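# Drive from lab through corridor into the workshop

## Task

Exit the lab through its already-open door, travel down the corridor, open the workshop door, and drive inside the workshop; afterwards release whatever the hands hold and back away so the robot touches nothing, while staying upright and untilted the whole time (a fall or tilt means failure).

## Robot and tools

Robot: a Rainbow Robotics RB-Y1. It has a two-wheel differential base with rear casters (0.58 m wide, front edge 0.10 m ahead of the wheel axle, rear 0.57 m behind; spinning in place sweeps a 0.58 m radius), a folding torso (squat, shift, pitch, yaw), a head with pan and tilt, and two seven-joint arms, each ending in a five-finger hand. The base cannot move sideways. A loose object may occasionally get nudged by an outside push.

Frames: the base frame sits on the floor midway between the drive wheels, with x forward, y left, z up, in metres. chest, left_hand and right_hand are reported in this frame. Each hand point lies 0.045 m in front of its palm: its +z runs along the straight fingers and +y points out of the palm. The odometry frame is the base frame at the start of the scene. base_odometry only counts wheel rotation, so slip shows up as travel and bumps can go uncounted. Heading is in rad, positive to the left.

Tool move: performs one action and returns the state. Any camera images requested through "cameras" (head_camera, left_wrist_camera, right_wrist_camera, or "all") come back in the order given on the "pictures" line. An action holds one of these:
- "base": {"x_m_s", "turn_rad_s", "for_s"}. These are velocities, not positions. x_m_s is forward speed, 0.005 to 1.5 m/s in magnitude, negative to reverse. turn_rad_s is turn rate, 0.02 to 1.509 rad/s, positive to the left. for_s is 0.1 to 5 s. A velocity you omit is 0. Acceleration is about 0.4 m/s² (turns 0.5 rad/s²), so distance is roughly speed × for_s. Coasting to a stop can take up to about 3 s after for_s ends.
- "joints": absolute targets, keyed by joint name, in rad. Hand keys run -1 (closed) to +1 (open), plus force_limit and speed settings. Ranges include head_pan_rad ±0.523, head_tilt_rad -0.35 to 1.57 (positive looks down), torso_squat_rad 0 to 1.2, torso_pitch_rad -0.2 to 1.4, torso_yaw_rad ±1.5. The TORSO combined limits also apply.
- "target": an absolute hand pose in the base frame. It has side ("left"/"right"), x, y, z in metres (-3 to 3), and quat_wxyz written the way the hand lines print it. It cannot be combined with base or joints. The hand travels on an arc, so split long moves into short steps.
- "min_time_s" (0.1 to 8) is the minimum duration of the arm, head and torso motions.
"blocking" defaults to true. With false, the call returns after about 0.5 s while motion continues, and a new move replaces only the parts it names. Any unknown key makes the call invalid. An out-of-range value gets it refused.

Tool wait: takes seconds (0 to 10) and cameras, and commands nothing. Tool stop: brakes every running motion. Tool zoom_image: takes camera and region [x0, y0, x1, y1] in pixels, at most 504 × 504, on that camera's newest image (head 896x504, wrists 504x504). show_instructions shows the reference pages. finished_scene (scene 1) ends the scene for good.

Result lines: base_status, joint_status, left_hand_status and right_hand_status read "done", "moving", "off_target", "stopped", "reached"/"short" for targets, "refused" with a reason, "not_followed", "contact_stop", "time_out", "limit_stop_at_<name>", "torque_fault", or "limit_stop_at_motor_heat". For the base, "done" only means the velocity was sent; it may have pushed into something. A refusal, or any stop you did not command, cancels the remaining move/wait/finished_scene calls in that reply. lidar_m gives 12 distances in metres, one per 30° sector: the 1st points ahead, then counter-clockwise (4th left, 7th behind, 10th right). The scan plane is 0.23 m above the floor, and "-" means nothing was seen; glass is invisible to it. motor_effort shows wheel effort in %. At rest it stays under about 30; higher means pushing on something. If a wheel is stalled while pushing hard, wheel_motors_off becomes 1 for 2 s. Hand readings: <side>_hand_stopped_by (moving/target/force/stalled/fault for little, ring, middle, index, thumb_bend, thumb_turn) and per-finger load_n in N. Wrist force/torque and joint torque lines carry offsets and noise. on_its_own reports what the robot did without being commanded.

Fingers: the scene starts with force_limit 0 and speed -0.8. A closing finger locks once its load reaches force_limit. To let go, send targets more open than the current readings. Turning the thumb fully in front of the palm (thumb_turn -1) gives a wrap grasp; a handle can be as thin as about 0.025 m.

Cautions: the base keeps driving after it hits something, and hitting fast can tip the robot or slam furniture. Go slowly near door frames and check lidar and the head camera. Never let the two arms collide or press against each other. Avoid torque faults (contact torque at joint limits, e.g. elbow 33.8 N m) and motor overheating from long stretched holds or pushing against an unreachable pose. Rapid bending, bowing forward while driving, or a sudden stop with arms reached out can tip the robot. Before finishing, open both hands, pull the arms back, and move the base so nothing is in contact.

Each tool is called after "Emit:" in YAML: its name, and indented under it one key for each argument.

Reference images:

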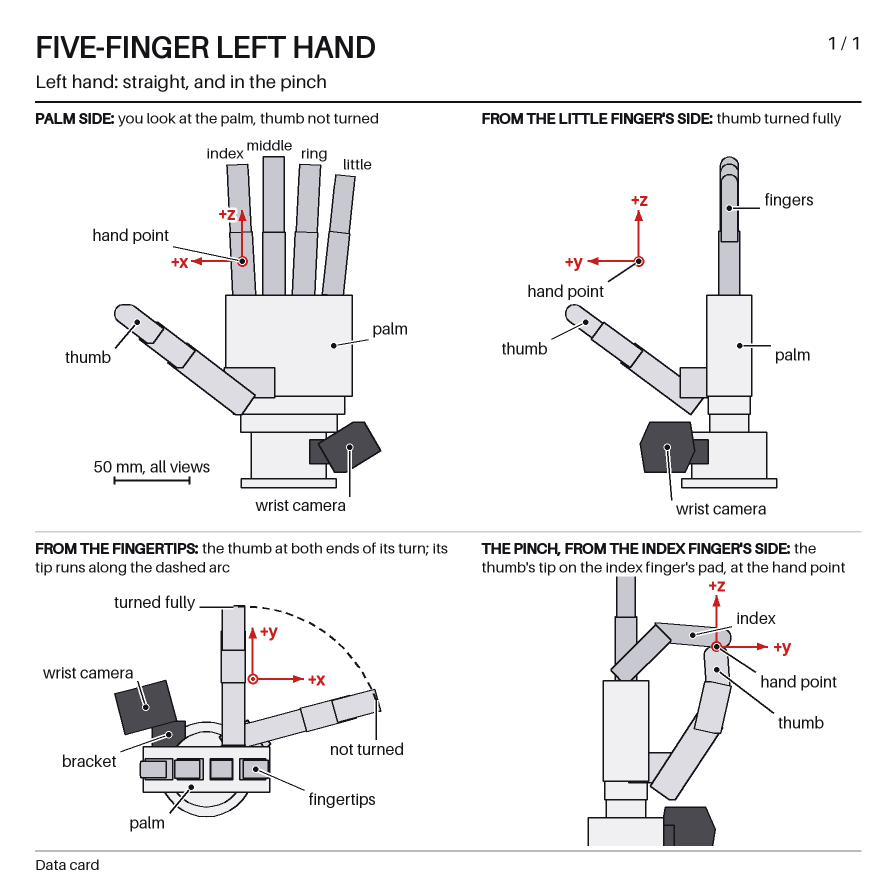

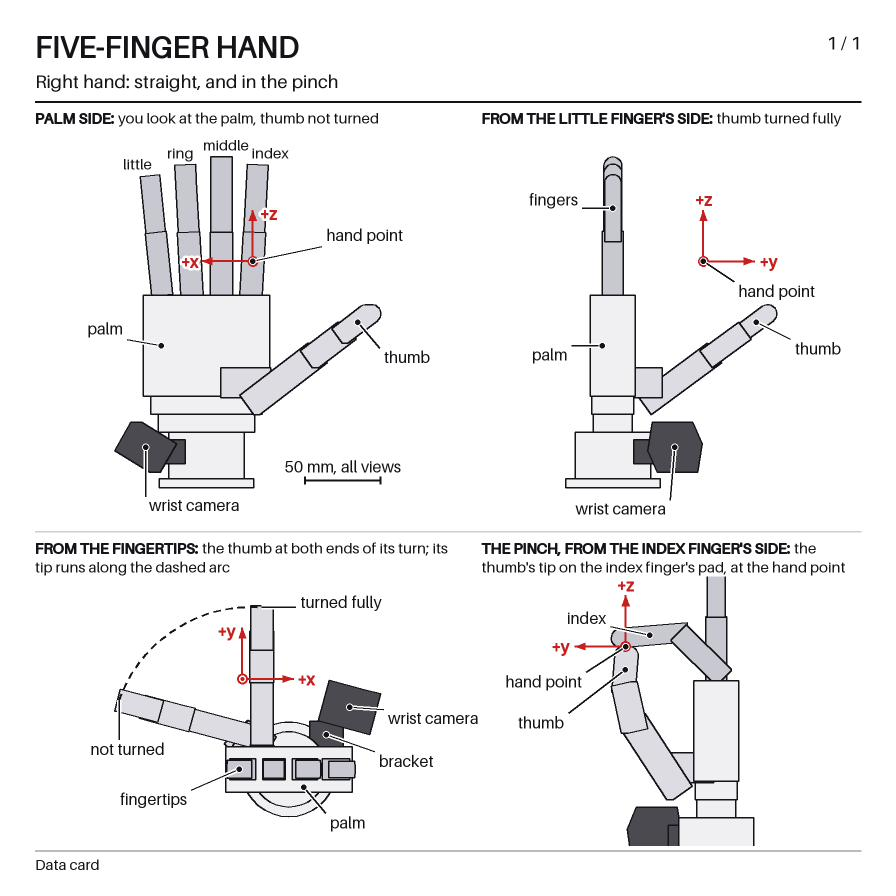

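## Session

Emit:
move:

Scene clock: 0.00 s.
Joint torques (N m): no reading
External joint torques (N m): no reading
Wrist force (N): no reading
Wrist torque (N m): no reading
Wrist force, peak (N): no reading
base_odometry: x=+0.000 y=+0.000 heading=+0.000
lidar_m: 7.82 2.61 2.67 2.17 3.08 4.05 3.17 3.30 2.33 2.18 2.22 -
base_status: not commanded
joint_positions: torso_squat_rad=+0.350 torso_shift_rad=+0.000 torso_pitch_rad=+0.000 torso_yaw_rad=+0.000 left_shoulder_pitch_rad=-0.005 left_shoulder_roll_rad=+0.034 left_shoulder_yaw_rad=-0.012 left_elbow_rad=-0.224 left_forearm_roll_rad=+0.015 left_wrist_pitch_rad=-0.025 left_hand_roll_rad=-0.033 right_shoulder_pitch_rad=-0.027 right_shoulder_roll_rad=-0.018 right_shoulder_yaw_rad=+0.018 right_elbow_rad=-0.221 right_forearm_roll_rad=-0.036 right_wrist_pitch_rad=+0.046 right_hand_roll_rad=+0.042 head_pan_rad=+0.000 head_tilt_rad=+0.400 left_hand_little=+1.000 left_hand_ring=+1.000 left_hand_middle=+1.000 left_hand_index=+1.000 left_hand_thumb_turn=+1.000 left_hand_thumb_bend=+1.000 left_hand_force_limit=+0.000 left_hand_speed=-0.800 right_hand_little=+1.000 right_hand_ring=+1.000 right_hand_middle=+1.000 right_hand_index=+1.000 right_hand_thumb_turn=+1.000 right_hand_thumb_bend=+1.000 right_hand_force_limit=+0.000 right_hand_speed=-0.800
joint_status: not commanded
wheel_motors_off: 0
left_hand_stopped_by: target,target,target,target,target,target
right_hand_stopped_by: target,target,target,target,target,target
left_little_load_n: 0.0
left_ring_load_n: 0.0
left_middle_load_n: 0.0
left_index_load_n: 0.0
left_thumb_bend_load_n: 0.0
left_thumb_turn_load_n: 0.0
right_little_load_n: 0.0
right_ring_load_n: 0.0
right_middle_load_n: 0.0
right_index_load_n: 0.0
right_thumb_bend_load_n: 0.0
right_thumb_turn_load_n: 0.0
motor_effort: left_wheel=+0 right_wheel=-1
chest: x=-0.2280 y=-0.0005 z=+1.2475 quat_wxyz=(+1.000, +0.000, +0.000, +0.000) (m; base frame)
left_hand: x=-0.1574 y=+0.2163 z=+0.5117 quat_wxyz=(+0.101, -0.688, +0.714, -0.077) (m; base frame)
right_hand: x=-0.1623 y=-0.2034 z=+0.5130 quat_wxyz=(+0.065, -0.716, +0.691, -0.076) (m; base frame)
pictures: head_camera, left_wrist_camera, right_wrist_camera

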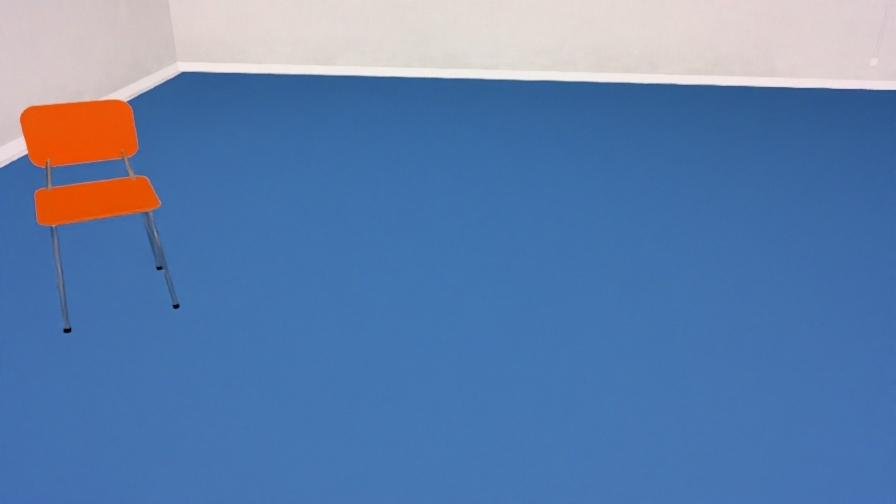

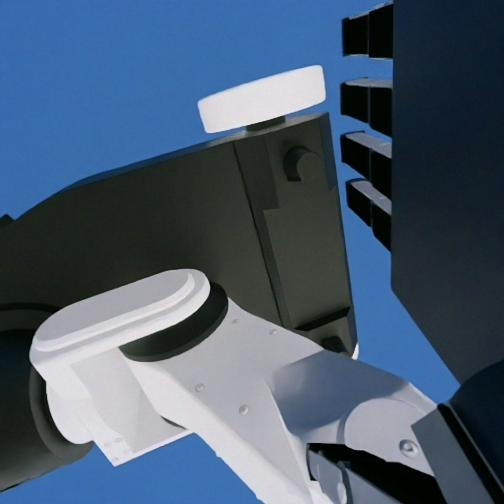

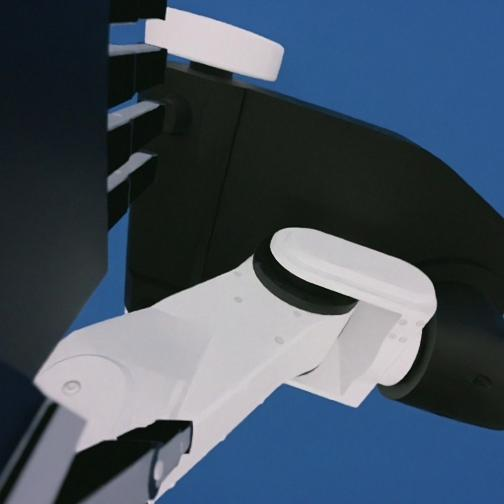

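Emit:
move:
  joints: {"head_tilt_rad": 0.1, "head_pan_rad": -0.52}
  cameras: ["head_camera"]

Emit:
move:
  joints: {"head_tilt_rad": 0.1, "head_pan_rad": 0.52}
  cameras: ["head_camera"]

Scene clock: 6.50 s.
Joint torques (N m): left_arm=[-3.25 1.6 0.71 -1.44 -0.22 -0.58 -0.05] | right_arm=[-2.85 -0.59 -0.06 -1.1 0.42 -0.31 0.05]
External joint torques (N m): left_arm=[-0.52 0.59 0.62 -0.15 -0.24 0.01 -0.05] | right_arm=[0.1 0.3 -0.02 0.08 0.38 0.12 0.05]
Wrist force (N): left_arm=[1.8 6.2 -4.8] | right_arm=[-2.7 -2.0 4.5]
Wrist torque (N m): left_arm=[0.64 -0.83 0.54] | right_arm=[-0.79 0.19 0.02]
Wrist force, peak (N): left_arm=[1.8 6.5 -5.5] | right_arm=[-2.9 -2.0 4.6]
move: done
base_odometry: x=+0.000 y=+0.000 heading=+0.000
lidar_m: 7.81 2.62 2.67 2.16 3.08 4.04 3.15 3.31 2.30 2.19 2.21 -
base_status: not commanded
joint_positions: torso_squat_rad=+0.350 torso_shift_rad=+0.000 torso_pitch_rad=+0.000 torso_yaw_rad=+0.000 left_shoulder_pitch_rad=-0.005 left_shoulder_roll_rad=+0.034 left_shoulder_yaw_rad=-0.012 left_elbow_rad=-0.224 left_forearm_roll_rad=+0.015 left_wrist_pitch_rad=-0.025 left_hand_roll_rad=-0.033 right_shoulder_pitch_rad=-0.027 right_shoulder_roll_rad=-0.018 right_shoulder_yaw_rad=+0.018 right_elbow_rad=-0.221 right_forearm_roll_rad=-0.036 right_wrist_pitch_rad=+0.046 right_hand_roll_rad=+0.042 head_pan_rad=-0.520 head_tilt_rad=+0.100 left_hand_little=+1.000 left_hand_ring=+1.000 left_hand_middle=+1.000 left_hand_index=+1.000 left_hand_thumb_turn=+1.000 left_hand_thumb_bend=+1.000 left_hand_force_limit=+0.000 left_hand_speed=-0.800 right_hand_little=+1.000 right_hand_ring=+1.000 right_hand_middle=+1.000 right_hand_index=+1.000 right_hand_thumb_turn=+1.000 right_hand_thumb_bend=+1.000 right_hand_force_limit=+0.000 right_hand_speed=-0.800
joint_status: all done
wheel_motors_off: 0
left_hand_stopped_by: target,target,target,target,target,target
right_hand_stopped_by: target,target,target,target,target,target
left_little_load_n: 0.0
left_ring_load_n: 0.0
left_middle_load_n: 0.0
left_index_load_n: 0.0
left_thumb_bend_load_n: 0.0
left_thumb_turn_load_n: 0.0
right_little_load_n: 0.0
right_ring_load_n: 0.0
right_middle_load_n: 0.0
right_index_load_n: 0.0
right_thumb_bend_load_n: 0.0
right_thumb_turn_load_n: 0.0
motor_effort: left_wheel=+2(5) right_wheel=+0(1)
chest: x=-0.2280 y=-0.0005 z=+1.2475 quat_wxyz=(+1.000, +0.000, +0.000, +0.000) (m; base frame)
left_hand: x=-0.1574 y=+0.2163 z=+0.5117 quat_wxyz=(+0.101, -0.688, +0.714, -0.077) (m; base frame)
right_hand: x=-0.1623 y=-0.2034 z=+0.5130 quat_wxyz=(+0.065, -0.716, +0.691, -0.076) (m; base frame)
pictures: head_camera

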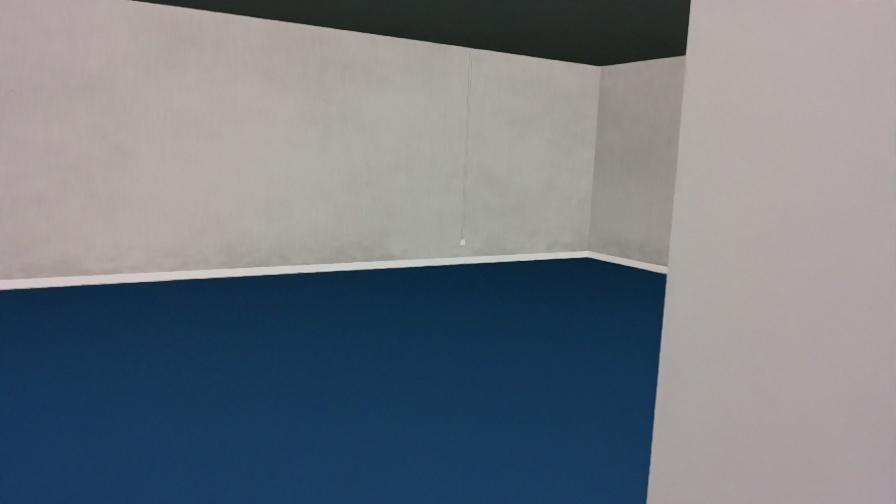

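Scene clock: 7.87 s.
Joint torques (N m): left_arm=[-3.64 1.17 0.54 -1.48 -0.17 -0.6 -0.07] | right_arm=[-2.82 -0.19 -0.33 -1.2 0.36 -0.29 0.28]
External joint torques (N m): left_arm=[-0.91 0.16 0.44 -0.19 -0.19 -0.01 -0.07] | right_arm=[0.12 0.7 -0.29 -0.02 0.31 0.14 0.28]
Wrist force (N): left_arm=[1.4 6.3 -4.8] | right_arm=[-2.8 -1.9 4.4]
Wrist torque (N m): left_arm=[0.69 -0.78 0.52] | right_arm=[-0.77 0.19 0.02]
Wrist force, peak (N): left_arm=[1.4 6.4 -5.6] | right_arm=[-3.0 -1.9 4.5]
move: done
base_odometry: x=+0.000 y=+0.000 heading=+0.000
lidar_m: 7.82 2.61 2.66 2.16 3.09 4.04 3.16 3.32 2.33 2.19 2.21 -
base_status: not commanded
joint_positions: torso_squat_rad=+0.350 torso_shift_rad=+0.000 torso_pitch_rad=+0.000 torso_yaw_rad=+0.000 left_shoulder_pitch_rad=-0.005 left_shoulder_roll_rad=+0.034 left_shoulder_yaw_rad=-0.012 left_elbow_rad=-0.224 left_forearm_roll_rad=+0.015 left_wrist_pitch_rad=-0.025 left_hand_roll_rad=-0.033 right_shoulder_pitch_rad=-0.027 right_shoulder_roll_rad=-0.018 right_shoulder_yaw_rad=+0.018 right_elbow_rad=-0.221 right_forearm_roll_rad=-0.036 right_wrist_pitch_rad=+0.046 right_hand_roll_rad=+0.042 head_pan_rad=+0.520 head_tilt_rad=+0.100 left_hand_little=+1.000 left_hand_ring=+1.000 left_hand_middle=+1.000 left_hand_index=+1.000 left_hand_thumb_turn=+1.000 left_hand_thumb_bend=+1.000 left_hand_force_limit=+0.000 left_hand_speed=-0.800 right_hand_little=+1.000 right_hand_ring=+1.000 right_hand_middle=+1.000 right_hand_index=+1.000 right_hand_thumb_turn=+1.000 right_hand_thumb_bend=+1.000 right_hand_force_limit=+0.000 right_hand_speed=-0.800
joint_status: all done
wheel_motors_off: 0
left_hand_stopped_by: target,target,target,target,target,target
right_hand_stopped_by: target,target,target,target,target,target
left_little_load_n: 0.0
left_ring_load_n: 0.0
left_middle_load_n: 0.0
left_index_load_n: 0.0
left_thumb_bend_load_n: 0.0
left_thumb_turn_load_n: 0.0
right_little_load_n: 0.0
right_ring_load_n: 0.0
right_middle_load_n: 0.0
right_index_load_n: 0.0
right_thumb_bend_load_n: 0.0
right_thumb_turn_load_n: -0.5
motor_effort: left_wheel=+2(5) right_wheel=-1(1)
chest: x=-0.2280 y=-0.0005 z=+1.2475 quat_wxyz=(+1.000, +0.000, +0.000, +0.000) (m; base frame)
left_hand: x=-0.1574 y=+0.2163 z=+0.5117 quat_wxyz=(+0.101, -0.688, +0.714, -0.077) (m; base frame)
right_hand: x=-0.1623 y=-0.2034 z=+0.5130 quat_wxyz=(+0.065, -0.716, +0.691, -0.076) (m; base frame)
pictures: head_camera

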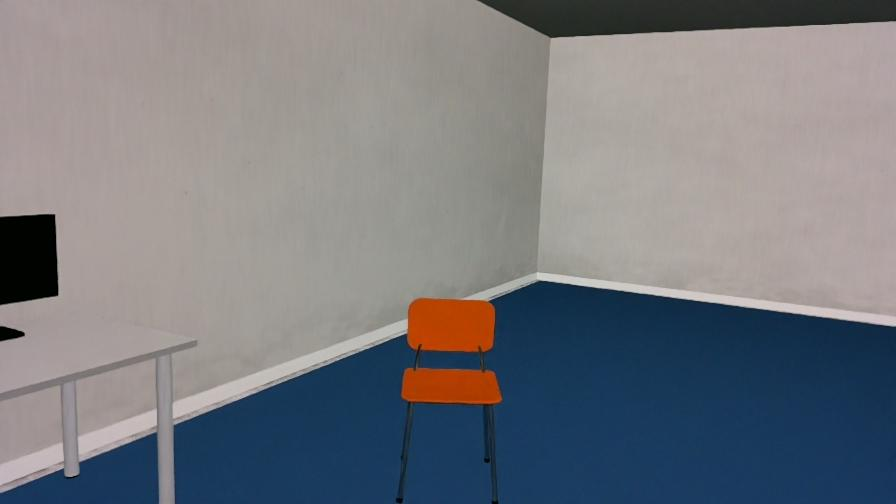

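Emit:
move:
  base: {"turn_rad_s": -1.0, "for_s": 1.57}
  joints: {"head_tilt_rad": 0.15, "head_pan_rad": 0.0}
  cameras: ["head_camera"]

Emit:
move:
  joints: {"head_pan_rad": -0.52}
  cameras: ["head_camera"]

Scene clock: 22.87 s.
Joint torques (N m): left_arm=[-3.13 1.23 0.45 -1.48 -0.15 -0.61 -0.08] | right_arm=[-2.78 -0.39 -0.29 -1.06 0.2 -0.48 0.09]
External joint torques (N m): left_arm=[-0.41 0.23 0.35 -0.18 -0.17 -0.02 -0.08] | right_arm=[0.17 0.51 -0.25 0.12 0.16 -0.05 0.09]
Wrist force (N): left_arm=[1.3 6.1 -5.1] | right_arm=[-2.9 -1.9 4.5]
Wrist torque (N m): left_arm=[0.66 -0.79 0.49] | right_arm=[-0.78 0.21 0.01]
Wrist force, peak (N): left_arm=[1.7 6.7 -5.7] | right_arm=[-2.8 -2.0 4.7]
move: done
base_odometry: x=+0.000 y=+0.000 heading=-1.227
lidar_m: 2.16 2.53 7.82 5.89 2.65 2.16 3.02 3.55 4.12 3.18 2.48 2.16
base_status: done (sent for 1.57 of 1.57 s)
joint_positions: torso_squat_rad=+0.350 torso_shift_rad=+0.000 torso_pitch_rad=+0.000 torso_yaw_rad=+0.000 left_shoulder_pitch_rad=-0.005 left_shoulder_roll_rad=+0.034 left_shoulder_yaw_rad=-0.012 left_elbow_rad=-0.224 left_forearm_roll_rad=+0.015 left_wrist_pitch_rad=-0.025 left_hand_roll_rad=-0.033 right_shoulder_pitch_rad=-0.027 right_shoulder_roll_rad=-0.018 right_shoulder_yaw_rad=+0.018 right_elbow_rad=-0.221 right_forearm_roll_rad=-0.036 right_wrist_pitch_rad=+0.046 right_hand_roll_rad=+0.042 head_pan_rad=+0.000 head_tilt_rad=+0.150 left_hand_little=+1.000 left_hand_ring=+1.000 left_hand_middle=+1.000 left_hand_index=+1.000 left_hand_thumb_turn=+1.000 left_hand_thumb_bend=+1.000 left_hand_force_limit=+0.000 left_hand_speed=-0.800 right_hand_little=+1.000 right_hand_ring=+1.000 right_hand_middle=+1.000 right_hand_index=+1.000 right_hand_thumb_turn=+1.000 right_hand_thumb_bend=+1.000 right_hand_force_limit=+0.000 right_hand_speed=-0.800
joint_status: all done
wheel_motors_off: 0
left_hand_stopped_by: target,target,target,target,target,target
right_hand_stopped_by: target,target,target,target,target,target
left_little_load_n: 0.0
left_ring_load_n: 0.0
left_middle_load_n: 0.0
left_index_load_n: 0.0
left_thumb_bend_load_n: 0.0
left_thumb_turn_load_n: 0.0
right_little_load_n: 0.5
right_ring_load_n: 0.0
right_middle_load_n: 0.0
right_index_load_n: 0.0
right_thumb_bend_load_n: 0.0
right_thumb_turn_load_n: 0.0
motor_effort: left_wheel=+9(37) right_wheel=+2(29)
chest: x=-0.2280 y=-0.0005 z=+1.2475 quat_wxyz=(+1.000, +0.000, +0.000, +0.000) (m; base frame)
left_hand: x=-0.1574 y=+0.2163 z=+0.5117 quat_wxyz=(+0.101, -0.688, +0.714, -0.077) (m; base frame)
right_hand: x=-0.1623 y=-0.2034 z=+0.5130 quat_wxyz=(+0.065, -0.716, +0.691, -0.076) (m; base frame)
pictures: head_camera

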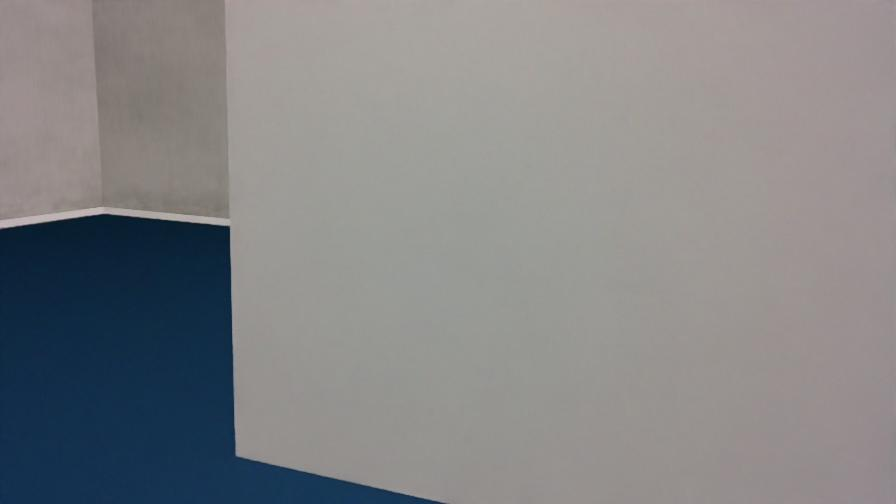

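Scene clock: 23.90 s.
Joint torques (N m): left_arm=[-3.25 1.35 0.34 -1.62 -0.13 -0.69 -0.08] | right_arm=[-3.04 -0.51 -0.55 -1.09 0.25 -0.28 0.15]
External joint torques (N m): left_arm=[-0.52 0.34 0.25 -0.32 -0.15 -0.1 -0.08] | right_arm=[-0.09 0.38 -0.51 0.09 0.2 0.15 0.15]
Wrist force (N): left_arm=[1.6 6.2 -5.5] | right_arm=[-2.9 -1.9 4.4]
Wrist torque (N m): left_arm=[0.71 -0.84 0.52] | right_arm=[-0.77 0.23 0.01]
Wrist force, peak (N): left_arm=[1.7 6.7 -5.2] | right_arm=[-2.9 -2.1 4.6]
move: done
base_odometry: x=+0.000 y=+0.000 heading=-1.227
lidar_m: 2.17 2.53 7.82 5.89 2.66 2.16 3.02 3.56 4.13 3.18 2.48 2.16
base_status: not commanded
joint_positions: torso_squat_rad=+0.350 torso_shift_rad=+0.000 torso_pitch_rad=+0.000 torso_yaw_rad=+0.000 left_shoulder_pitch_rad=-0.005 left_shoulder_roll_rad=+0.034 left_shoulder_yaw_rad=-0.012 left_elbow_rad=-0.224 left_forearm_roll_rad=+0.015 left_wrist_pitch_rad=-0.025 left_hand_roll_rad=-0.033 right_shoulder_pitch_rad=-0.027 right_shoulder_roll_rad=-0.018 right_shoulder_yaw_rad=+0.018 right_elbow_rad=-0.221 right_forearm_roll_rad=-0.036 right_wrist_pitch_rad=+0.046 right_hand_roll_rad=+0.042 head_pan_rad=-0.520 head_tilt_rad=+0.150 left_hand_little=+1.000 left_hand_ring=+1.000 left_hand_middle=+1.000 left_hand_index=+1.000 left_hand_thumb_turn=+1.000 left_hand_thumb_bend=+1.000 left_hand_force_limit=+0.000 left_hand_speed=-0.800 right_hand_little=+1.000 right_hand_ring=+1.000 right_hand_middle=+1.000 right_hand_index=+1.000 right_hand_thumb_turn=+1.000 right_hand_thumb_bend=+1.000 right_hand_force_limit=+0.000 right_hand_speed=-0.800
joint_status: all done
wheel_motors_off: 0
left_hand_stopped_by: target,target,target,target,target,target
right_hand_stopped_by: target,target,target,target,target,target
left_little_load_n: 0.0
left_ring_load_n: 0.0
left_middle_load_n: 0.0
left_index_load_n: 0.0
left_thumb_bend_load_n: 0.0
left_thumb_turn_load_n: 0.0
right_little_load_n: 0.0
right_ring_load_n: -0.5
right_middle_load_n: 0.0
right_index_load_n: 0.0
right_thumb_bend_load_n: 0.0
right_thumb_turn_load_n: 0.0
motor_effort: left_wheel=+10(12) right_wheel=+2(2)
chest: x=-0.2280 y=-0.0005 z=+1.2475 quat_wxyz=(+1.000, +0.000, +0.000, +0.000) (m; base frame)
left_hand: x=-0.1574 y=+0.2163 z=+0.5117 quat_wxyz=(+0.101, -0.688, +0.714, -0.077) (m; base frame)
right_hand: x=-0.1623 y=-0.2034 z=+0.5130 quat_wxyz=(+0.065, -0.716, +0.691, -0.076) (m; base frame)
pictures: head_camera

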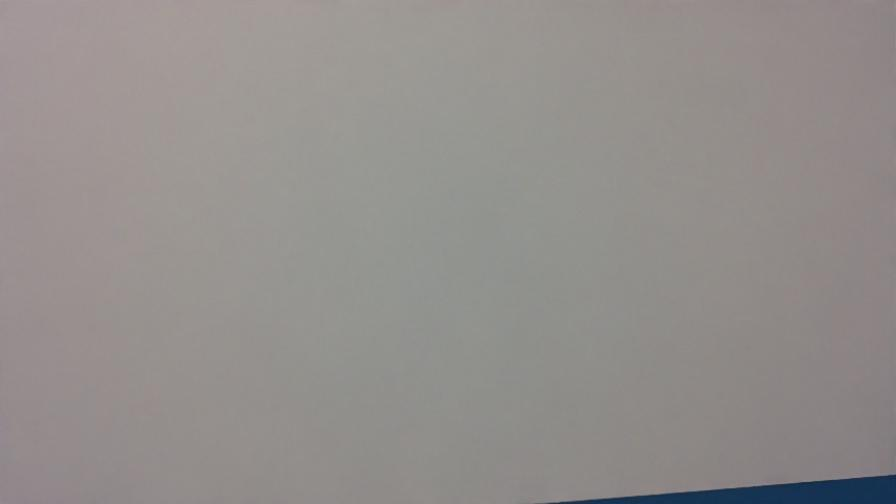

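Emit:
move:
  base: {"turn_rad_s": -0.8, "for_s": 1.97}
  joints: {"head_pan_rad": 0.0}
  cameras: ["head_camera"]

Emit:
move:
  joints: {"head_pan_rad": -0.52}
  cameras: ["head_camera"]

Scene clock: 34.93 s.
Joint torques (N m): left_arm=[-3.34 1.26 0.32 -1.59 -0.28 -0.52 -0.08] | right_arm=[-3.05 -0.39 -0.47 -0.94 0.31 -0.33 0.2]
External joint torques (N m): left_arm=[-0.61 0.25 0.23 -0.3 -0.3 0.07 -0.08] | right_arm=[-0.11 0.51 -0.43 0.25 0.26 0.09 0.2]
Wrist force (N): left_arm=[1.1 6.3 -5.3] | right_arm=[-2.7 -2.0 4.4]
Wrist torque (N m): left_arm=[0.71 -0.74 0.47] | right_arm=[-0.78 0.19 0.02]
Wrist force, peak (N): left_arm=[1.4 6.6 -5.6] | right_arm=[-2.9 -1.9 4.7]
move: done
base_odometry: x=+0.000 y=+0.000 heading=-2.800
lidar_m: 3.15 2.50 2.16 2.16 2.54 7.81 5.99 2.65 2.20 3.05 3.52 4.10
base_status: done (sent for 1.97 of 1.97 s)
joint_positions: torso_squat_rad=+0.350 torso_shift_rad=+0.000 torso_pitch_rad=+0.000 torso_yaw_rad=+0.000 left_shoulder_pitch_rad=-0.005 left_shoulder_roll_rad=+0.034 left_shoulder_yaw_rad=-0.012 left_elbow_rad=-0.224 left_forearm_roll_rad=+0.015 left_wrist_pitch_rad=-0.025 left_hand_roll_rad=-0.033 right_shoulder_pitch_rad=-0.027 right_shoulder_roll_rad=-0.018 right_shoulder_yaw_rad=+0.018 right_elbow_rad=-0.221 right_forearm_roll_rad=-0.036 right_wrist_pitch_rad=+0.046 right_hand_roll_rad=+0.042 head_pan_rad=+0.000 head_tilt_rad=+0.150 left_hand_little=+1.000 left_hand_ring=+1.000 left_hand_middle=+1.000 left_hand_index=+1.000 left_hand_thumb_turn=+1.000 left_hand_thumb_bend=+1.000 left_hand_force_limit=+0.000 left_hand_speed=-0.800 right_hand_little=+1.000 right_hand_ring=+1.000 right_hand_middle=+1.000 right_hand_index=+1.000 right_hand_thumb_turn=+1.000 right_hand_thumb_bend=+1.000 right_hand_force_limit=+0.000 right_hand_speed=-0.800
joint_status: all done
wheel_motors_off: 0
left_hand_stopped_by: target,target,target,target,target,target
right_hand_stopped_by: target,target,target,target,target,target
left_little_load_n: 0.0
left_ring_load_n: 0.0
left_middle_load_n: 0.0
left_index_load_n: 0.0
left_thumb_bend_load_n: 0.0
left_thumb_turn_load_n: 0.0
right_little_load_n: 0.0
right_ring_load_n: 0.0
right_middle_load_n: 0.0
right_index_load_n: 0.0
right_thumb_bend_load_n: 0.0
right_thumb_turn_load_n: 0.0
motor_effort: left_wheel=+12(33) right_wheel=+3(17)
chest: x=-0.2280 y=-0.0005 z=+1.2475 quat_wxyz=(+1.000, +0.000, +0.000, +0.000) (m; base frame)
left_hand: x=-0.1574 y=+0.2163 z=+0.5117 quat_wxyz=(+0.101, -0.688, +0.714, -0.077) (m; base frame)
right_hand: x=-0.1623 y=-0.2034 z=+0.5130 quat_wxyz=(+0.065, -0.716, +0.691, -0.076) (m; base frame)
pictures: head_camera

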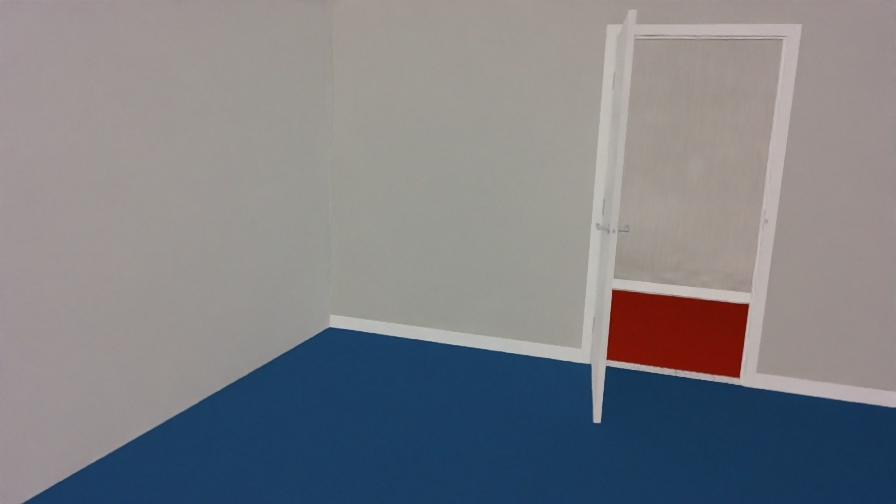

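Scene clock: 35.97 s.
Joint torques (N m): left_arm=[-3.34 1.15 0.42 -1.37 -0.2 -0.6 -0.08] | right_arm=[-3.08 -0.34 -0.38 -1.22 0.22 -0.34 0.14]
External joint torques (N m): left_arm=[-0.61 0.14 0.32 -0.08 -0.22 -0.01 -0.08] | right_arm=[-0.13 0.55 -0.34 -0.04 0.17 0.08 0.14]
Wrist force (N): left_arm=[1.8 6.3 -5.4] | right_arm=[-2.9 -1.8 4.4]
Wrist torque (N m): left_arm=[0.70 -0.85 0.51] | right_arm=[-0.76 0.22 0.02]
Wrist force, peak (N): left_arm=[1.7 6.4 -5.5] | right_arm=[-2.9 -1.9 4.6]
move: done
base_odometry: x=+0.000 y=+0.000 heading=-2.800
lidar_m: 3.17 2.50 2.17 2.17 2.54 7.82 5.99 2.65 2.19 3.04 3.51 4.09
base_status: not commanded
joint_positions: torso_squat_rad=+0.350 torso_shift_rad=+0.000 torso_pitch_rad=+0.000 torso_yaw_rad=+0.000 left_shoulder_pitch_rad=-0.005 left_shoulder_roll_rad=+0.034 left_shoulder_yaw_rad=-0.012 left_elbow_rad=-0.224 left_forearm_roll_rad=+0.015 left_wrist_pitch_rad=-0.025 left_hand_roll_rad=-0.033 right_shoulder_pitch_rad=-0.027 right_shoulder_roll_rad=-0.018 right_shoulder_yaw_rad=+0.018 right_elbow_rad=-0.221 right_forearm_roll_rad=-0.036 right_wrist_pitch_rad=+0.046 right_hand_roll_rad=+0.042 head_pan_rad=-0.520 head_tilt_rad=+0.150 left_hand_little=+1.000 left_hand_ring=+1.000 left_hand_middle=+1.000 left_hand_index=+1.000 left_hand_thumb_turn=+1.000 left_hand_thumb_bend=+1.000 left_hand_force_limit=+0.000 left_hand_speed=-0.800 right_hand_little=+1.000 right_hand_ring=+1.000 right_hand_middle=+1.000 right_hand_index=+1.000 right_hand_thumb_turn=+1.000 right_hand_thumb_bend=+1.000 right_hand_force_limit=+0.000 right_hand_speed=-0.800
joint_status: all done
wheel_motors_off: 0
left_hand_stopped_by: target,target,target,target,target,target
right_hand_stopped_by: target,target,target,target,target,target
left_little_load_n: 0.0
left_ring_load_n: 0.0
left_middle_load_n: 0.0
left_index_load_n: 0.0
left_thumb_bend_load_n: 0.0
left_thumb_turn_load_n: 0.0
right_little_load_n: 0.0
right_ring_load_n: 0.0
right_middle_load_n: 0.0
right_index_load_n: 0.0
right_thumb_bend_load_n: 0.0
right_thumb_turn_load_n: 0.0
motor_effort: left_wheel=+12(12) right_wheel=+2(3)
chest: x=-0.2280 y=-0.0005 z=+1.2475 quat_wxyz=(+1.000, +0.000, +0.000, +0.000) (m; base frame)
left_hand: x=-0.1574 y=+0.2163 z=+0.5117 quat_wxyz=(+0.101, -0.688, +0.714, -0.077) (m; base frame)
right_hand: x=-0.1623 y=-0.2034 z=+0.5130 quat_wxyz=(+0.065, -0.716, +0.691, -0.076) (m; base frame)
pictures: head_camera

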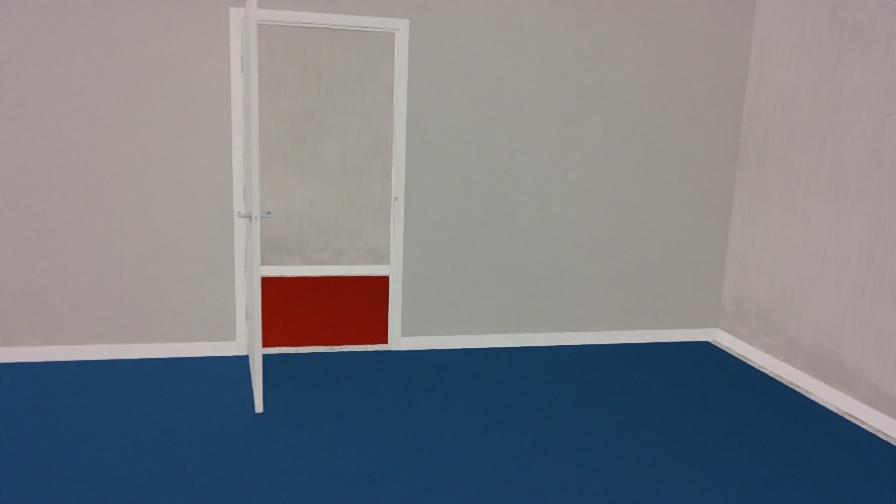

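Emit:
move:
  base: {"turn_rad_s": -0.35, "for_s": 1.0}
  joints: {"head_pan_rad": 0.0, "head_tilt_rad": 0.2}
  cameras: ["head_camera"]

Scene clock: 66.83 s.
Joint torques (N m): left_arm=[-3.21 1.09 0.42 -1.55 -0.22 -0.72 -0.07] | right_arm=[-3.05 -0.54 -0.21 -1.07 0.33 -0.28 0.09]
External joint torques (N m): left_arm=[-0.49 0.08 0.32 -0.26 -0.24 -0.13 -0.07] | right_arm=[-0.1 0.35 -0.17 0.11 0.28 0.14 0.09]
Wrist force (N): left_arm=[1.2 6.1 -5.4] | right_arm=[-2.8 -1.7 4.5]
Wrist torque (N m): left_arm=[0.69 -0.76 0.52] | right_arm=[-0.75 0.19 0.02]
Wrist force, peak (N): left_arm=[1.9 6.5 -5.6] | right_arm=[-2.9 -2.1 4.6]
move: done
base_odometry: x=+0.000 y=+0.000 heading=+3.134
lidar_m: 3.14 3.36 2.31 2.16 2.22 - 7.81 2.65 2.68 2.19 3.07 3.97
base_status: done (sent for 1 of 1 s)
joint_positions: torso_squat_rad=+0.350 torso_shift_rad=+0.000 torso_pitch_rad=+0.000 torso_yaw_rad=+0.000 left_shoulder_pitch_rad=-0.005 left_shoulder_roll_rad=+0.034 left_shoulder_yaw_rad=-0.012 left_elbow_rad=-0.224 left_forearm_roll_rad=+0.015 left_wrist_pitch_rad=-0.025 left_hand_roll_rad=-0.033 right_shoulder_pitch_rad=-0.027 right_shoulder_roll_rad=-0.018 right_shoulder_yaw_rad=+0.018 right_elbow_rad=-0.221 right_forearm_roll_rad=-0.036 right_wrist_pitch_rad=+0.046 right_hand_roll_rad=+0.042 head_pan_rad=+0.000 head_tilt_rad=+0.200 left_hand_little=+1.000 left_hand_ring=+1.000 left_hand_middle=+1.000 left_hand_index=+1.000 left_hand_thumb_turn=+1.000 left_hand_thumb_bend=+1.000 left_hand_force_limit=+0.000 left_hand_speed=-0.800 right_hand_little=+1.000 right_hand_ring=+1.000 right_hand_middle=+1.000 right_hand_index=+1.000 right_hand_thumb_turn=+1.000 right_hand_thumb_bend=+1.000 right_hand_force_limit=+0.000 right_hand_speed=-0.800
joint_status: all done
wheel_motors_off: 0
left_hand_stopped_by: target,target,target,target,target,target
right_hand_stopped_by: target,target,target,target,target,target
left_little_load_n: 0.0
left_ring_load_n: 0.0
left_middle_load_n: 0.0
left_index_load_n: 0.0
left_thumb_bend_load_n: 0.0
left_thumb_turn_load_n: 0.0
right_little_load_n: 0.0
right_ring_load_n: 0.0
right_middle_load_n: 0.0
right_index_load_n: 0.0
right_thumb_bend_load_n: 0.0
right_thumb_turn_load_n: 0.0
motor_effort: left_wheel=+10(32) right_wheel=+5(18)
chest: x=-0.2280 y=-0.0005 z=+1.2475 quat_wxyz=(+1.000, +0.000, +0.000, +0.000) (m; base frame)
left_hand: x=-0.1574 y=+0.2163 z=+0.5117 quat_wxyz=(+0.101, -0.688, +0.714, -0.077) (m; base frame)
right_hand: x=-0.1623 y=-0.2034 z=+0.5130 quat_wxyz=(+0.065, -0.716, +0.691, -0.076) (m; base frame)
pictures: head_camera

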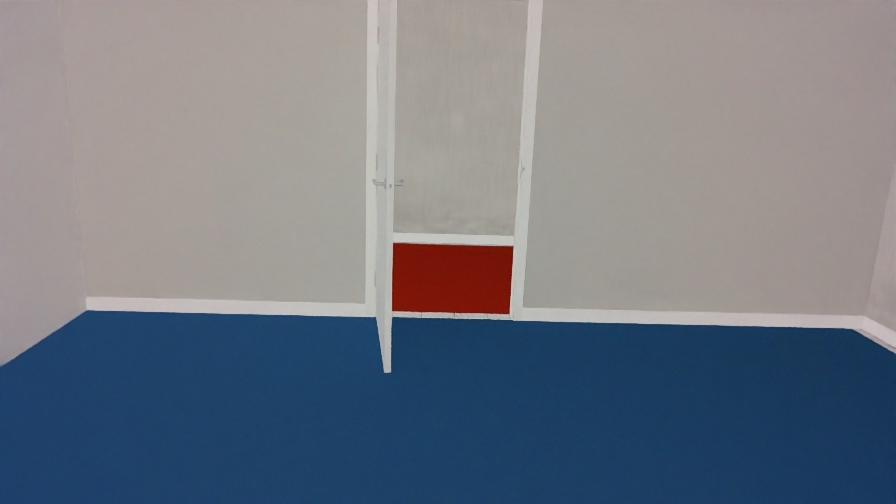

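Emit:
move:
  base: {"x_m_s": 0.4, "for_s": 4.0}
  joints: {"head_tilt_rad": 0.3}
  cameras: ["head_camera"]

Scene clock: 116.03 s.
Joint torques (N m): left_arm=[-2.84 1.4 0.65 -1.52 -0.15 -0.64 -0.03] | right_arm=[-2.34 -0.56 -0.39 -1.03 0.26 -0.29 0.09]
External joint torques (N m): left_arm=[-0.12 0.39 0.55 -0.23 -0.17 -0.05 -0.03] | right_arm=[0.6 0.33 -0.36 0.15 0.21 0.13 0.09]
Wrist force (N): left_arm=[1.7 6.5 -5.0] | right_arm=[-2.9 -1.9 4.4]
Wrist torque (N m): left_arm=[0.72 -0.81 0.50] | right_arm=[-0.77 0.23 0.00]
Wrist force, peak (N): left_arm=[1.6 6.8 -5.6] | right_arm=[-3.1 -2.0 4.7]
move: done
base_odometry: x=-1.600 y=+0.012 heading=+3.134
lidar_m: 1.57 1.59 2.45 2.29 2.32 3.03 - 3.76 2.64 2.92 2.93 2.63
base_status: done (sent for 4 of 4 s)
joint_positions: torso_squat_rad=+0.350 torso_shift_rad=+0.000 torso_pitch_rad=+0.000 torso_yaw_rad=+0.000 left_shoulder_pitch_rad=-0.005 left_shoulder_roll_rad=+0.034 left_shoulder_yaw_rad=-0.012 left_elbow_rad=-0.224 left_forearm_roll_rad=+0.015 left_wrist_pitch_rad=-0.025 left_hand_roll_rad=-0.033 right_shoulder_pitch_rad=-0.027 right_shoulder_roll_rad=-0.018 right_shoulder_yaw_rad=+0.018 right_elbow_rad=-0.221 right_forearm_roll_rad=-0.036 right_wrist_pitch_rad=+0.046 right_hand_roll_rad=+0.042 head_pan_rad=+0.000 head_tilt_rad=+0.300 left_hand_little=+1.000 left_hand_ring=+1.000 left_hand_middle=+1.000 left_hand_index=+1.000 left_hand_thumb_turn=+1.000 left_hand_thumb_bend=+1.000 left_hand_force_limit=+0.000 left_hand_speed=-0.800 right_hand_little=+1.000 right_hand_ring=+1.000 right_hand_middle=+1.000 right_hand_index=+1.000 right_hand_thumb_turn=+1.000 right_hand_thumb_bend=+1.000 right_hand_force_limit=+0.000 right_hand_speed=-0.800
joint_status: all done
wheel_motors_off: 0
left_hand_stopped_by: target,target,target,target,target,target
right_hand_stopped_by: target,target,target,target,target,target
left_little_load_n: 0.0
left_ring_load_n: 0.0
left_middle_load_n: 0.0
left_index_load_n: 0.0
left_thumb_bend_load_n: 0.0
left_thumb_turn_load_n: 0.0
right_little_load_n: 0.0
right_ring_load_n: 0.0
right_middle_load_n: 0.0
right_index_load_n: 0.0
right_thumb_bend_load_n: 0.0
right_thumb_turn_load_n: 0.0
motor_effort: left_wheel=-6(39) right_wheel=+5(40)
chest: x=-0.2280 y=-0.0005 z=+1.2475 quat_wxyz=(+1.000, +0.000, +0.000, +0.000) (m; base frame)
left_hand: x=-0.1573 y=+0.2163 z=+0.5117 quat_wxyz=(+0.101, -0.688, +0.714, -0.077) (m; base frame)
right_hand: x=-0.1622 y=-0.2034 z=+0.5130 quat_wxyz=(+0.065, -0.716, +0.691, -0.076) (m; base frame)
pictures: head_camera

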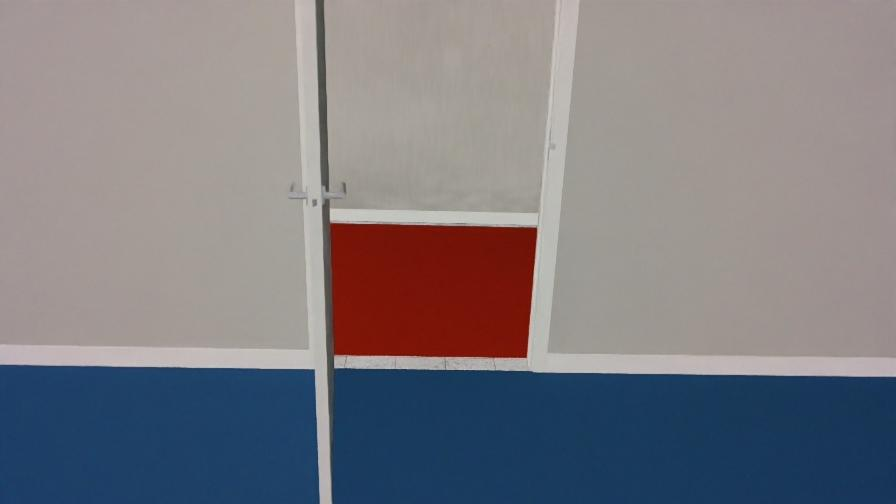

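Emit:
move:
  base: {"turn_rad_s": -0.3, "for_s": 0.923}

Emit:
move:
  base: {"x_m_s": 0.4, "for_s": 2.125}

Emit:
move:
  base: {"turn_rad_s": 0.4, "for_s": 1.17}
  joints: {"head_tilt_rad": 0.4}
  cameras: ["head_camera"]

Scene clock: 154.13 s.
Joint torques (N m): left_arm=[-3.11 1.26 0.43 -1.43 -0.31 -0.61 0.06] | right_arm=[-2.49 -0.4 -0.39 -0.85 0.22 -0.24 0.16]
External joint torques (N m): left_arm=[-0.38 0.25 0.34 -0.14 -0.33 -0.01 0.06] | right_arm=[0.46 0.49 -0.35 0.34 0.17 0.18 0.16]
Wrist force (N): left_arm=[1.7 6.1 -5.0] | right_arm=[-2.7 -1.8 4.4]
Wrist torque (N m): left_arm=[0.63 -0.83 0.54] | right_arm=[-0.76 0.20 0.02]
Wrist force, peak (N): left_arm=[1.6 6.7 -5.6] | right_arm=[-2.9 -2.0 4.5]
move: done
base_odometry: x=-1.600 y=+0.012 heading=+2.854
lidar_m: 2.50 1.59 2.72 2.29 2.29 2.52 - 4.02 2.65 2.90 2.87 3.03
base_status: done (sent for 0.93 of 0.93 s)
joint_positions: torso_squat_rad=+0.350 torso_shift_rad=+0.000 torso_pitch_rad=+0.000 torso_yaw_rad=+0.000 left_shoulder_pitch_rad=-0.005 left_shoulder_roll_rad=+0.034 left_shoulder_yaw_rad=-0.012 left_elbow_rad=-0.224 left_forearm_roll_rad=+0.015 left_wrist_pitch_rad=-0.025 left_hand_roll_rad=-0.033 right_shoulder_pitch_rad=-0.027 right_shoulder_roll_rad=-0.018 right_shoulder_yaw_rad=+0.018 right_elbow_rad=-0.221 right_forearm_roll_rad=-0.036 right_wrist_pitch_rad=+0.046 right_hand_roll_rad=+0.042 head_pan_rad=+0.000 head_tilt_rad=+0.300 left_hand_little=+1.000 left_hand_ring=+1.000 left_hand_middle=+1.000 left_hand_index=+1.000 left_hand_thumb_turn=+1.000 left_hand_thumb_bend=+1.000 left_hand_force_limit=+0.000 left_hand_speed=-0.800 right_hand_little=+1.000 right_hand_ring=+1.000 right_hand_middle=+1.000 right_hand_index=+1.000 right_hand_thumb_turn=+1.000 right_hand_thumb_bend=+1.000 right_hand_force_limit=+0.000 right_hand_speed=-0.800
joint_status: not commanded
wheel_motors_off: 0
left_hand_stopped_by: target,target,target,target,target,target
right_hand_stopped_by: target,target,target,target,target,target
left_little_load_n: 0.0
left_ring_load_n: 0.0
left_middle_load_n: 0.0
left_index_load_n: 0.0
left_thumb_bend_load_n: 0.0
left_thumb_turn_load_n: 0.0
right_little_load_n: 0.0
right_ring_load_n: 0.0
right_middle_load_n: 0.0
right_index_load_n: 0.0
right_thumb_bend_load_n: 0.0
right_thumb_turn_load_n: 0.0
motor_effort: left_wheel=-1(38) right_wheel=-1(44)
chest: x=-0.2280 y=-0.0005 z=+1.2475 quat_wxyz=(+1.000, +0.000, +0.000, +0.000) (m; base frame)
left_hand: x=-0.1574 y=+0.2163 z=+0.5117 quat_wxyz=(+0.101, -0.688, +0.714, -0.077) (m; base frame)
right_hand: x=-0.1623 y=-0.2034 z=+0.5130 quat_wxyz=(+0.065, -0.716, +0.691, -0.076) (m; base frame)
pictures: none

Scene clock: 157.80 s.
Joint torques (N m): left_arm=[-2.71 1.49 0.43 -1.45 -0.11 -0.61 -0.01] | right_arm=[-2.73 -0.06 -0.35 -0.98 0.29 -0.29 0.15]
External joint torques (N m): left_arm=[0.01 0.48 0.33 -0.15 -0.14 -0.02 -0.01] | right_arm=[0.21 0.83 -0.31 0.2 0.24 0.13 0.15]
Wrist force (N): left_arm=[1.4 6.5 -5.0] | right_arm=[-3.0 -1.9 4.5]
Wrist torque (N m): left_arm=[0.72 -0.79 0.53] | right_arm=[-0.78 0.22 0.01]
Wrist force, peak (N): left_arm=[1.4 6.9 -5.5] | right_arm=[-2.9 -2.1 4.7]
move: done
base_odometry: x=-2.418 y=+0.255 heading=+2.854
lidar_m: 1.66 1.61 0.96 2.60 2.59 2.86 4.51 4.32 3.04 2.61 2.59 2.06
base_status: done (sent for 2.13 of 2.13 s)
joint_positions: torso_squat_rad=+0.350 torso_shift_rad=+0.000 torso_pitch_rad=+0.000 torso_yaw_rad=+0.000 left_shoulder_pitch_rad=-0.005 left_shoulder_roll_rad=+0.034 left_shoulder_yaw_rad=-0.012 left_elbow_rad=-0.224 left_forearm_roll_rad=+0.015 left_wrist_pitch_rad=-0.025 left_hand_roll_rad=-0.033 right_shoulder_pitch_rad=-0.027 right_shoulder_roll_rad=-0.018 right_shoulder_yaw_rad=+0.018 right_elbow_rad=-0.221 right_forearm_roll_rad=-0.036 right_wrist_pitch_rad=+0.046 right_hand_roll_rad=+0.042 head_pan_rad=+0.000 head_tilt_rad=+0.300 left_hand_little=+1.000 left_hand_ring=+1.000 left_hand_middle=+1.000 left_hand_index=+1.000 left_hand_thumb_turn=+1.000 left_hand_thumb_bend=+1.000 left_hand_force_limit=+0.000 left_hand_speed=-0.800 right_hand_little=+1.000 right_hand_ring=+1.000 right_hand_middle=+1.000 right_hand_index=+1.000 right_hand_thumb_turn=+1.000 right_hand_thumb_bend=+1.000 right_hand_force_limit=+0.000 right_hand_speed=-0.800
joint_status: not commanded
wheel_motors_off: 0
left_hand_stopped_by: target,target,target,target,target,target
right_hand_stopped_by: target,target,target,target,target,target
left_little_load_n: 0.0
left_ring_load_n: 0.0
left_middle_load_n: 0.0
left_index_load_n: 0.0
left_thumb_bend_load_n: 0.0
left_thumb_turn_load_n: 0.0
right_little_load_n: 0.0
right_ring_load_n: 0.0
right_middle_load_n: 0.0
right_index_load_n: 0.0
right_thumb_bend_load_n: 0.0
right_thumb_turn_load_n: 0.0
motor_effort: left_wheel=-6(36) right_wheel=+6(40)
chest: x=-0.2280 y=-0.0005 z=+1.2475 quat_wxyz=(+1.000, +0.000, +0.000, +0.000) (m; base frame)
left_hand: x=-0.1573 y=+0.2163 z=+0.5117 quat_wxyz=(+0.101, -0.688, +0.714, -0.077) (m; base frame)
right_hand: x=-0.1623 y=-0.2034 z=+0.5130 quat_wxyz=(+0.065, -0.716, +0.691, -0.076) (m; base frame)
pictures: none

Scene clock: 160.23 s.
Joint torques (N m): left_arm=[-2.9 1.28 0.58 -1.47 -0.28 -0.65 -0.03] | right_arm=[-2.4 -0.13 -0.52 -1.03 0.31 -0.37 0.06]
External joint torques (N m): left_arm=[-0.17 0.27 0.48 -0.18 -0.3 -0.06 -0.02] | right_arm=[0.55 0.75 -0.49 0.15 0.26 0.06 0.06]
Wrist force (N): left_arm=[1.4 6.6 -5.1] | right_arm=[-2.8 -1.9 4.3]
Wrist torque (N m): left_arm=[0.75 -0.78 0.51] | right_arm=[-0.77 0.21 0.02]
Wrist force, peak (N): left_arm=[1.7 6.6 -5.4] | right_arm=[-2.9 -1.9 4.6]
move: done
base_odometry: x=-2.418 y=+0.255 heading=-2.963
lidar_m: 1.67 0.95 2.63 2.58 2.78 4.17 4.68 3.36 2.65 2.61 2.15 1.68
base_status: done (sent for 1.17 of 1.17 s)
joint_positions: torso_squat_rad=+0.350 torso_shift_rad=+0.000 torso_pitch_rad=+0.000 torso_yaw_rad=+0.000 left_shoulder_pitch_rad=-0.005 left_shoulder_roll_rad=+0.034 left_shoulder_yaw_rad=-0.012 left_elbow_rad=-0.224 left_forearm_roll_rad=+0.015 left_wrist_pitch_rad=-0.025 left_hand_roll_rad=-0.033 right_shoulder_pitch_rad=-0.027 right_shoulder_roll_rad=-0.018 right_shoulder_yaw_rad=+0.018 right_elbow_rad=-0.221 right_forearm_roll_rad=-0.036 right_wrist_pitch_rad=+0.046 right_hand_roll_rad=+0.042 head_pan_rad=+0.000 head_tilt_rad=+0.400 left_hand_little=+1.000 left_hand_ring=+1.000 left_hand_middle=+1.000 left_hand_index=+1.000 left_hand_thumb_turn=+1.000 left_hand_thumb_bend=+1.000 left_hand_force_limit=+0.000 left_hand_speed=-0.800 right_hand_little=+1.000 right_hand_ring=+1.000 right_hand_middle=+1.000 right_hand_index=+1.000 right_hand_thumb_turn=+1.000 right_hand_thumb_bend=+1.000 right_hand_force_limit=+0.000 right_hand_speed=-0.800
joint_status: all done
wheel_motors_off: 0
left_hand_stopped_by: target,target,target,target,target,target
right_hand_stopped_by: target,target,target,target,target,target
left_little_load_n: 0.0
left_ring_load_n: 0.0
left_middle_load_n: 0.0
left_index_load_n: 0.0
left_thumb_bend_load_n: 0.0
left_thumb_turn_load_n: 0.0
right_little_load_n: 0.0
right_ring_load_n: 0.0
right_middle_load_n: 0.0
right_index_load_n: 0.0
right_thumb_bend_load_n: 0.0
right_thumb_turn_load_n: 0.0
motor_effort: left_wheel=+2(39) right_wheel=+11(32)
chest: x=-0.2280 y=-0.0005 z=+1.2475 quat_wxyz=(+1.000, +0.000, +0.000, +0.000) (m; base frame)
left_hand: x=-0.1574 y=+0.2163 z=+0.5117 quat_wxyz=(+0.101, -0.688, +0.714, -0.077) (m; base frame)
right_hand: x=-0.1623 y=-0.2034 z=+0.5130 quat_wxyz=(+0.065, -0.716, +0.691, -0.076) (m; base frame)
pictures: head_camera

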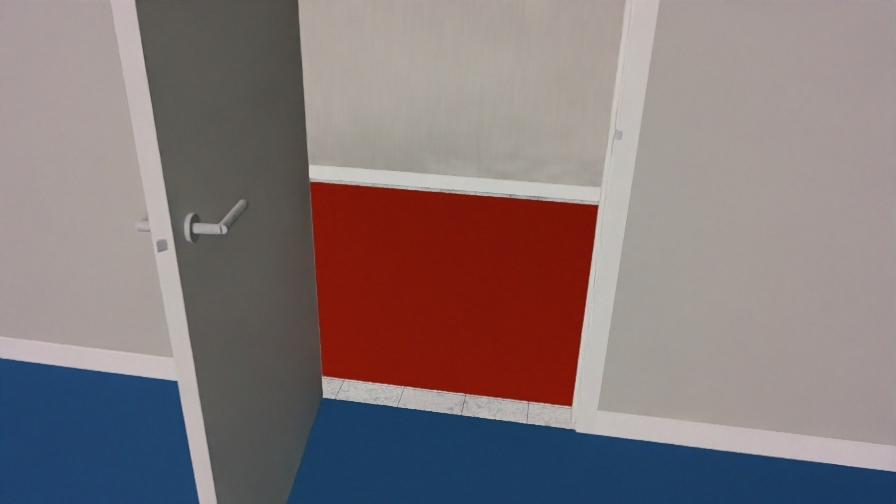

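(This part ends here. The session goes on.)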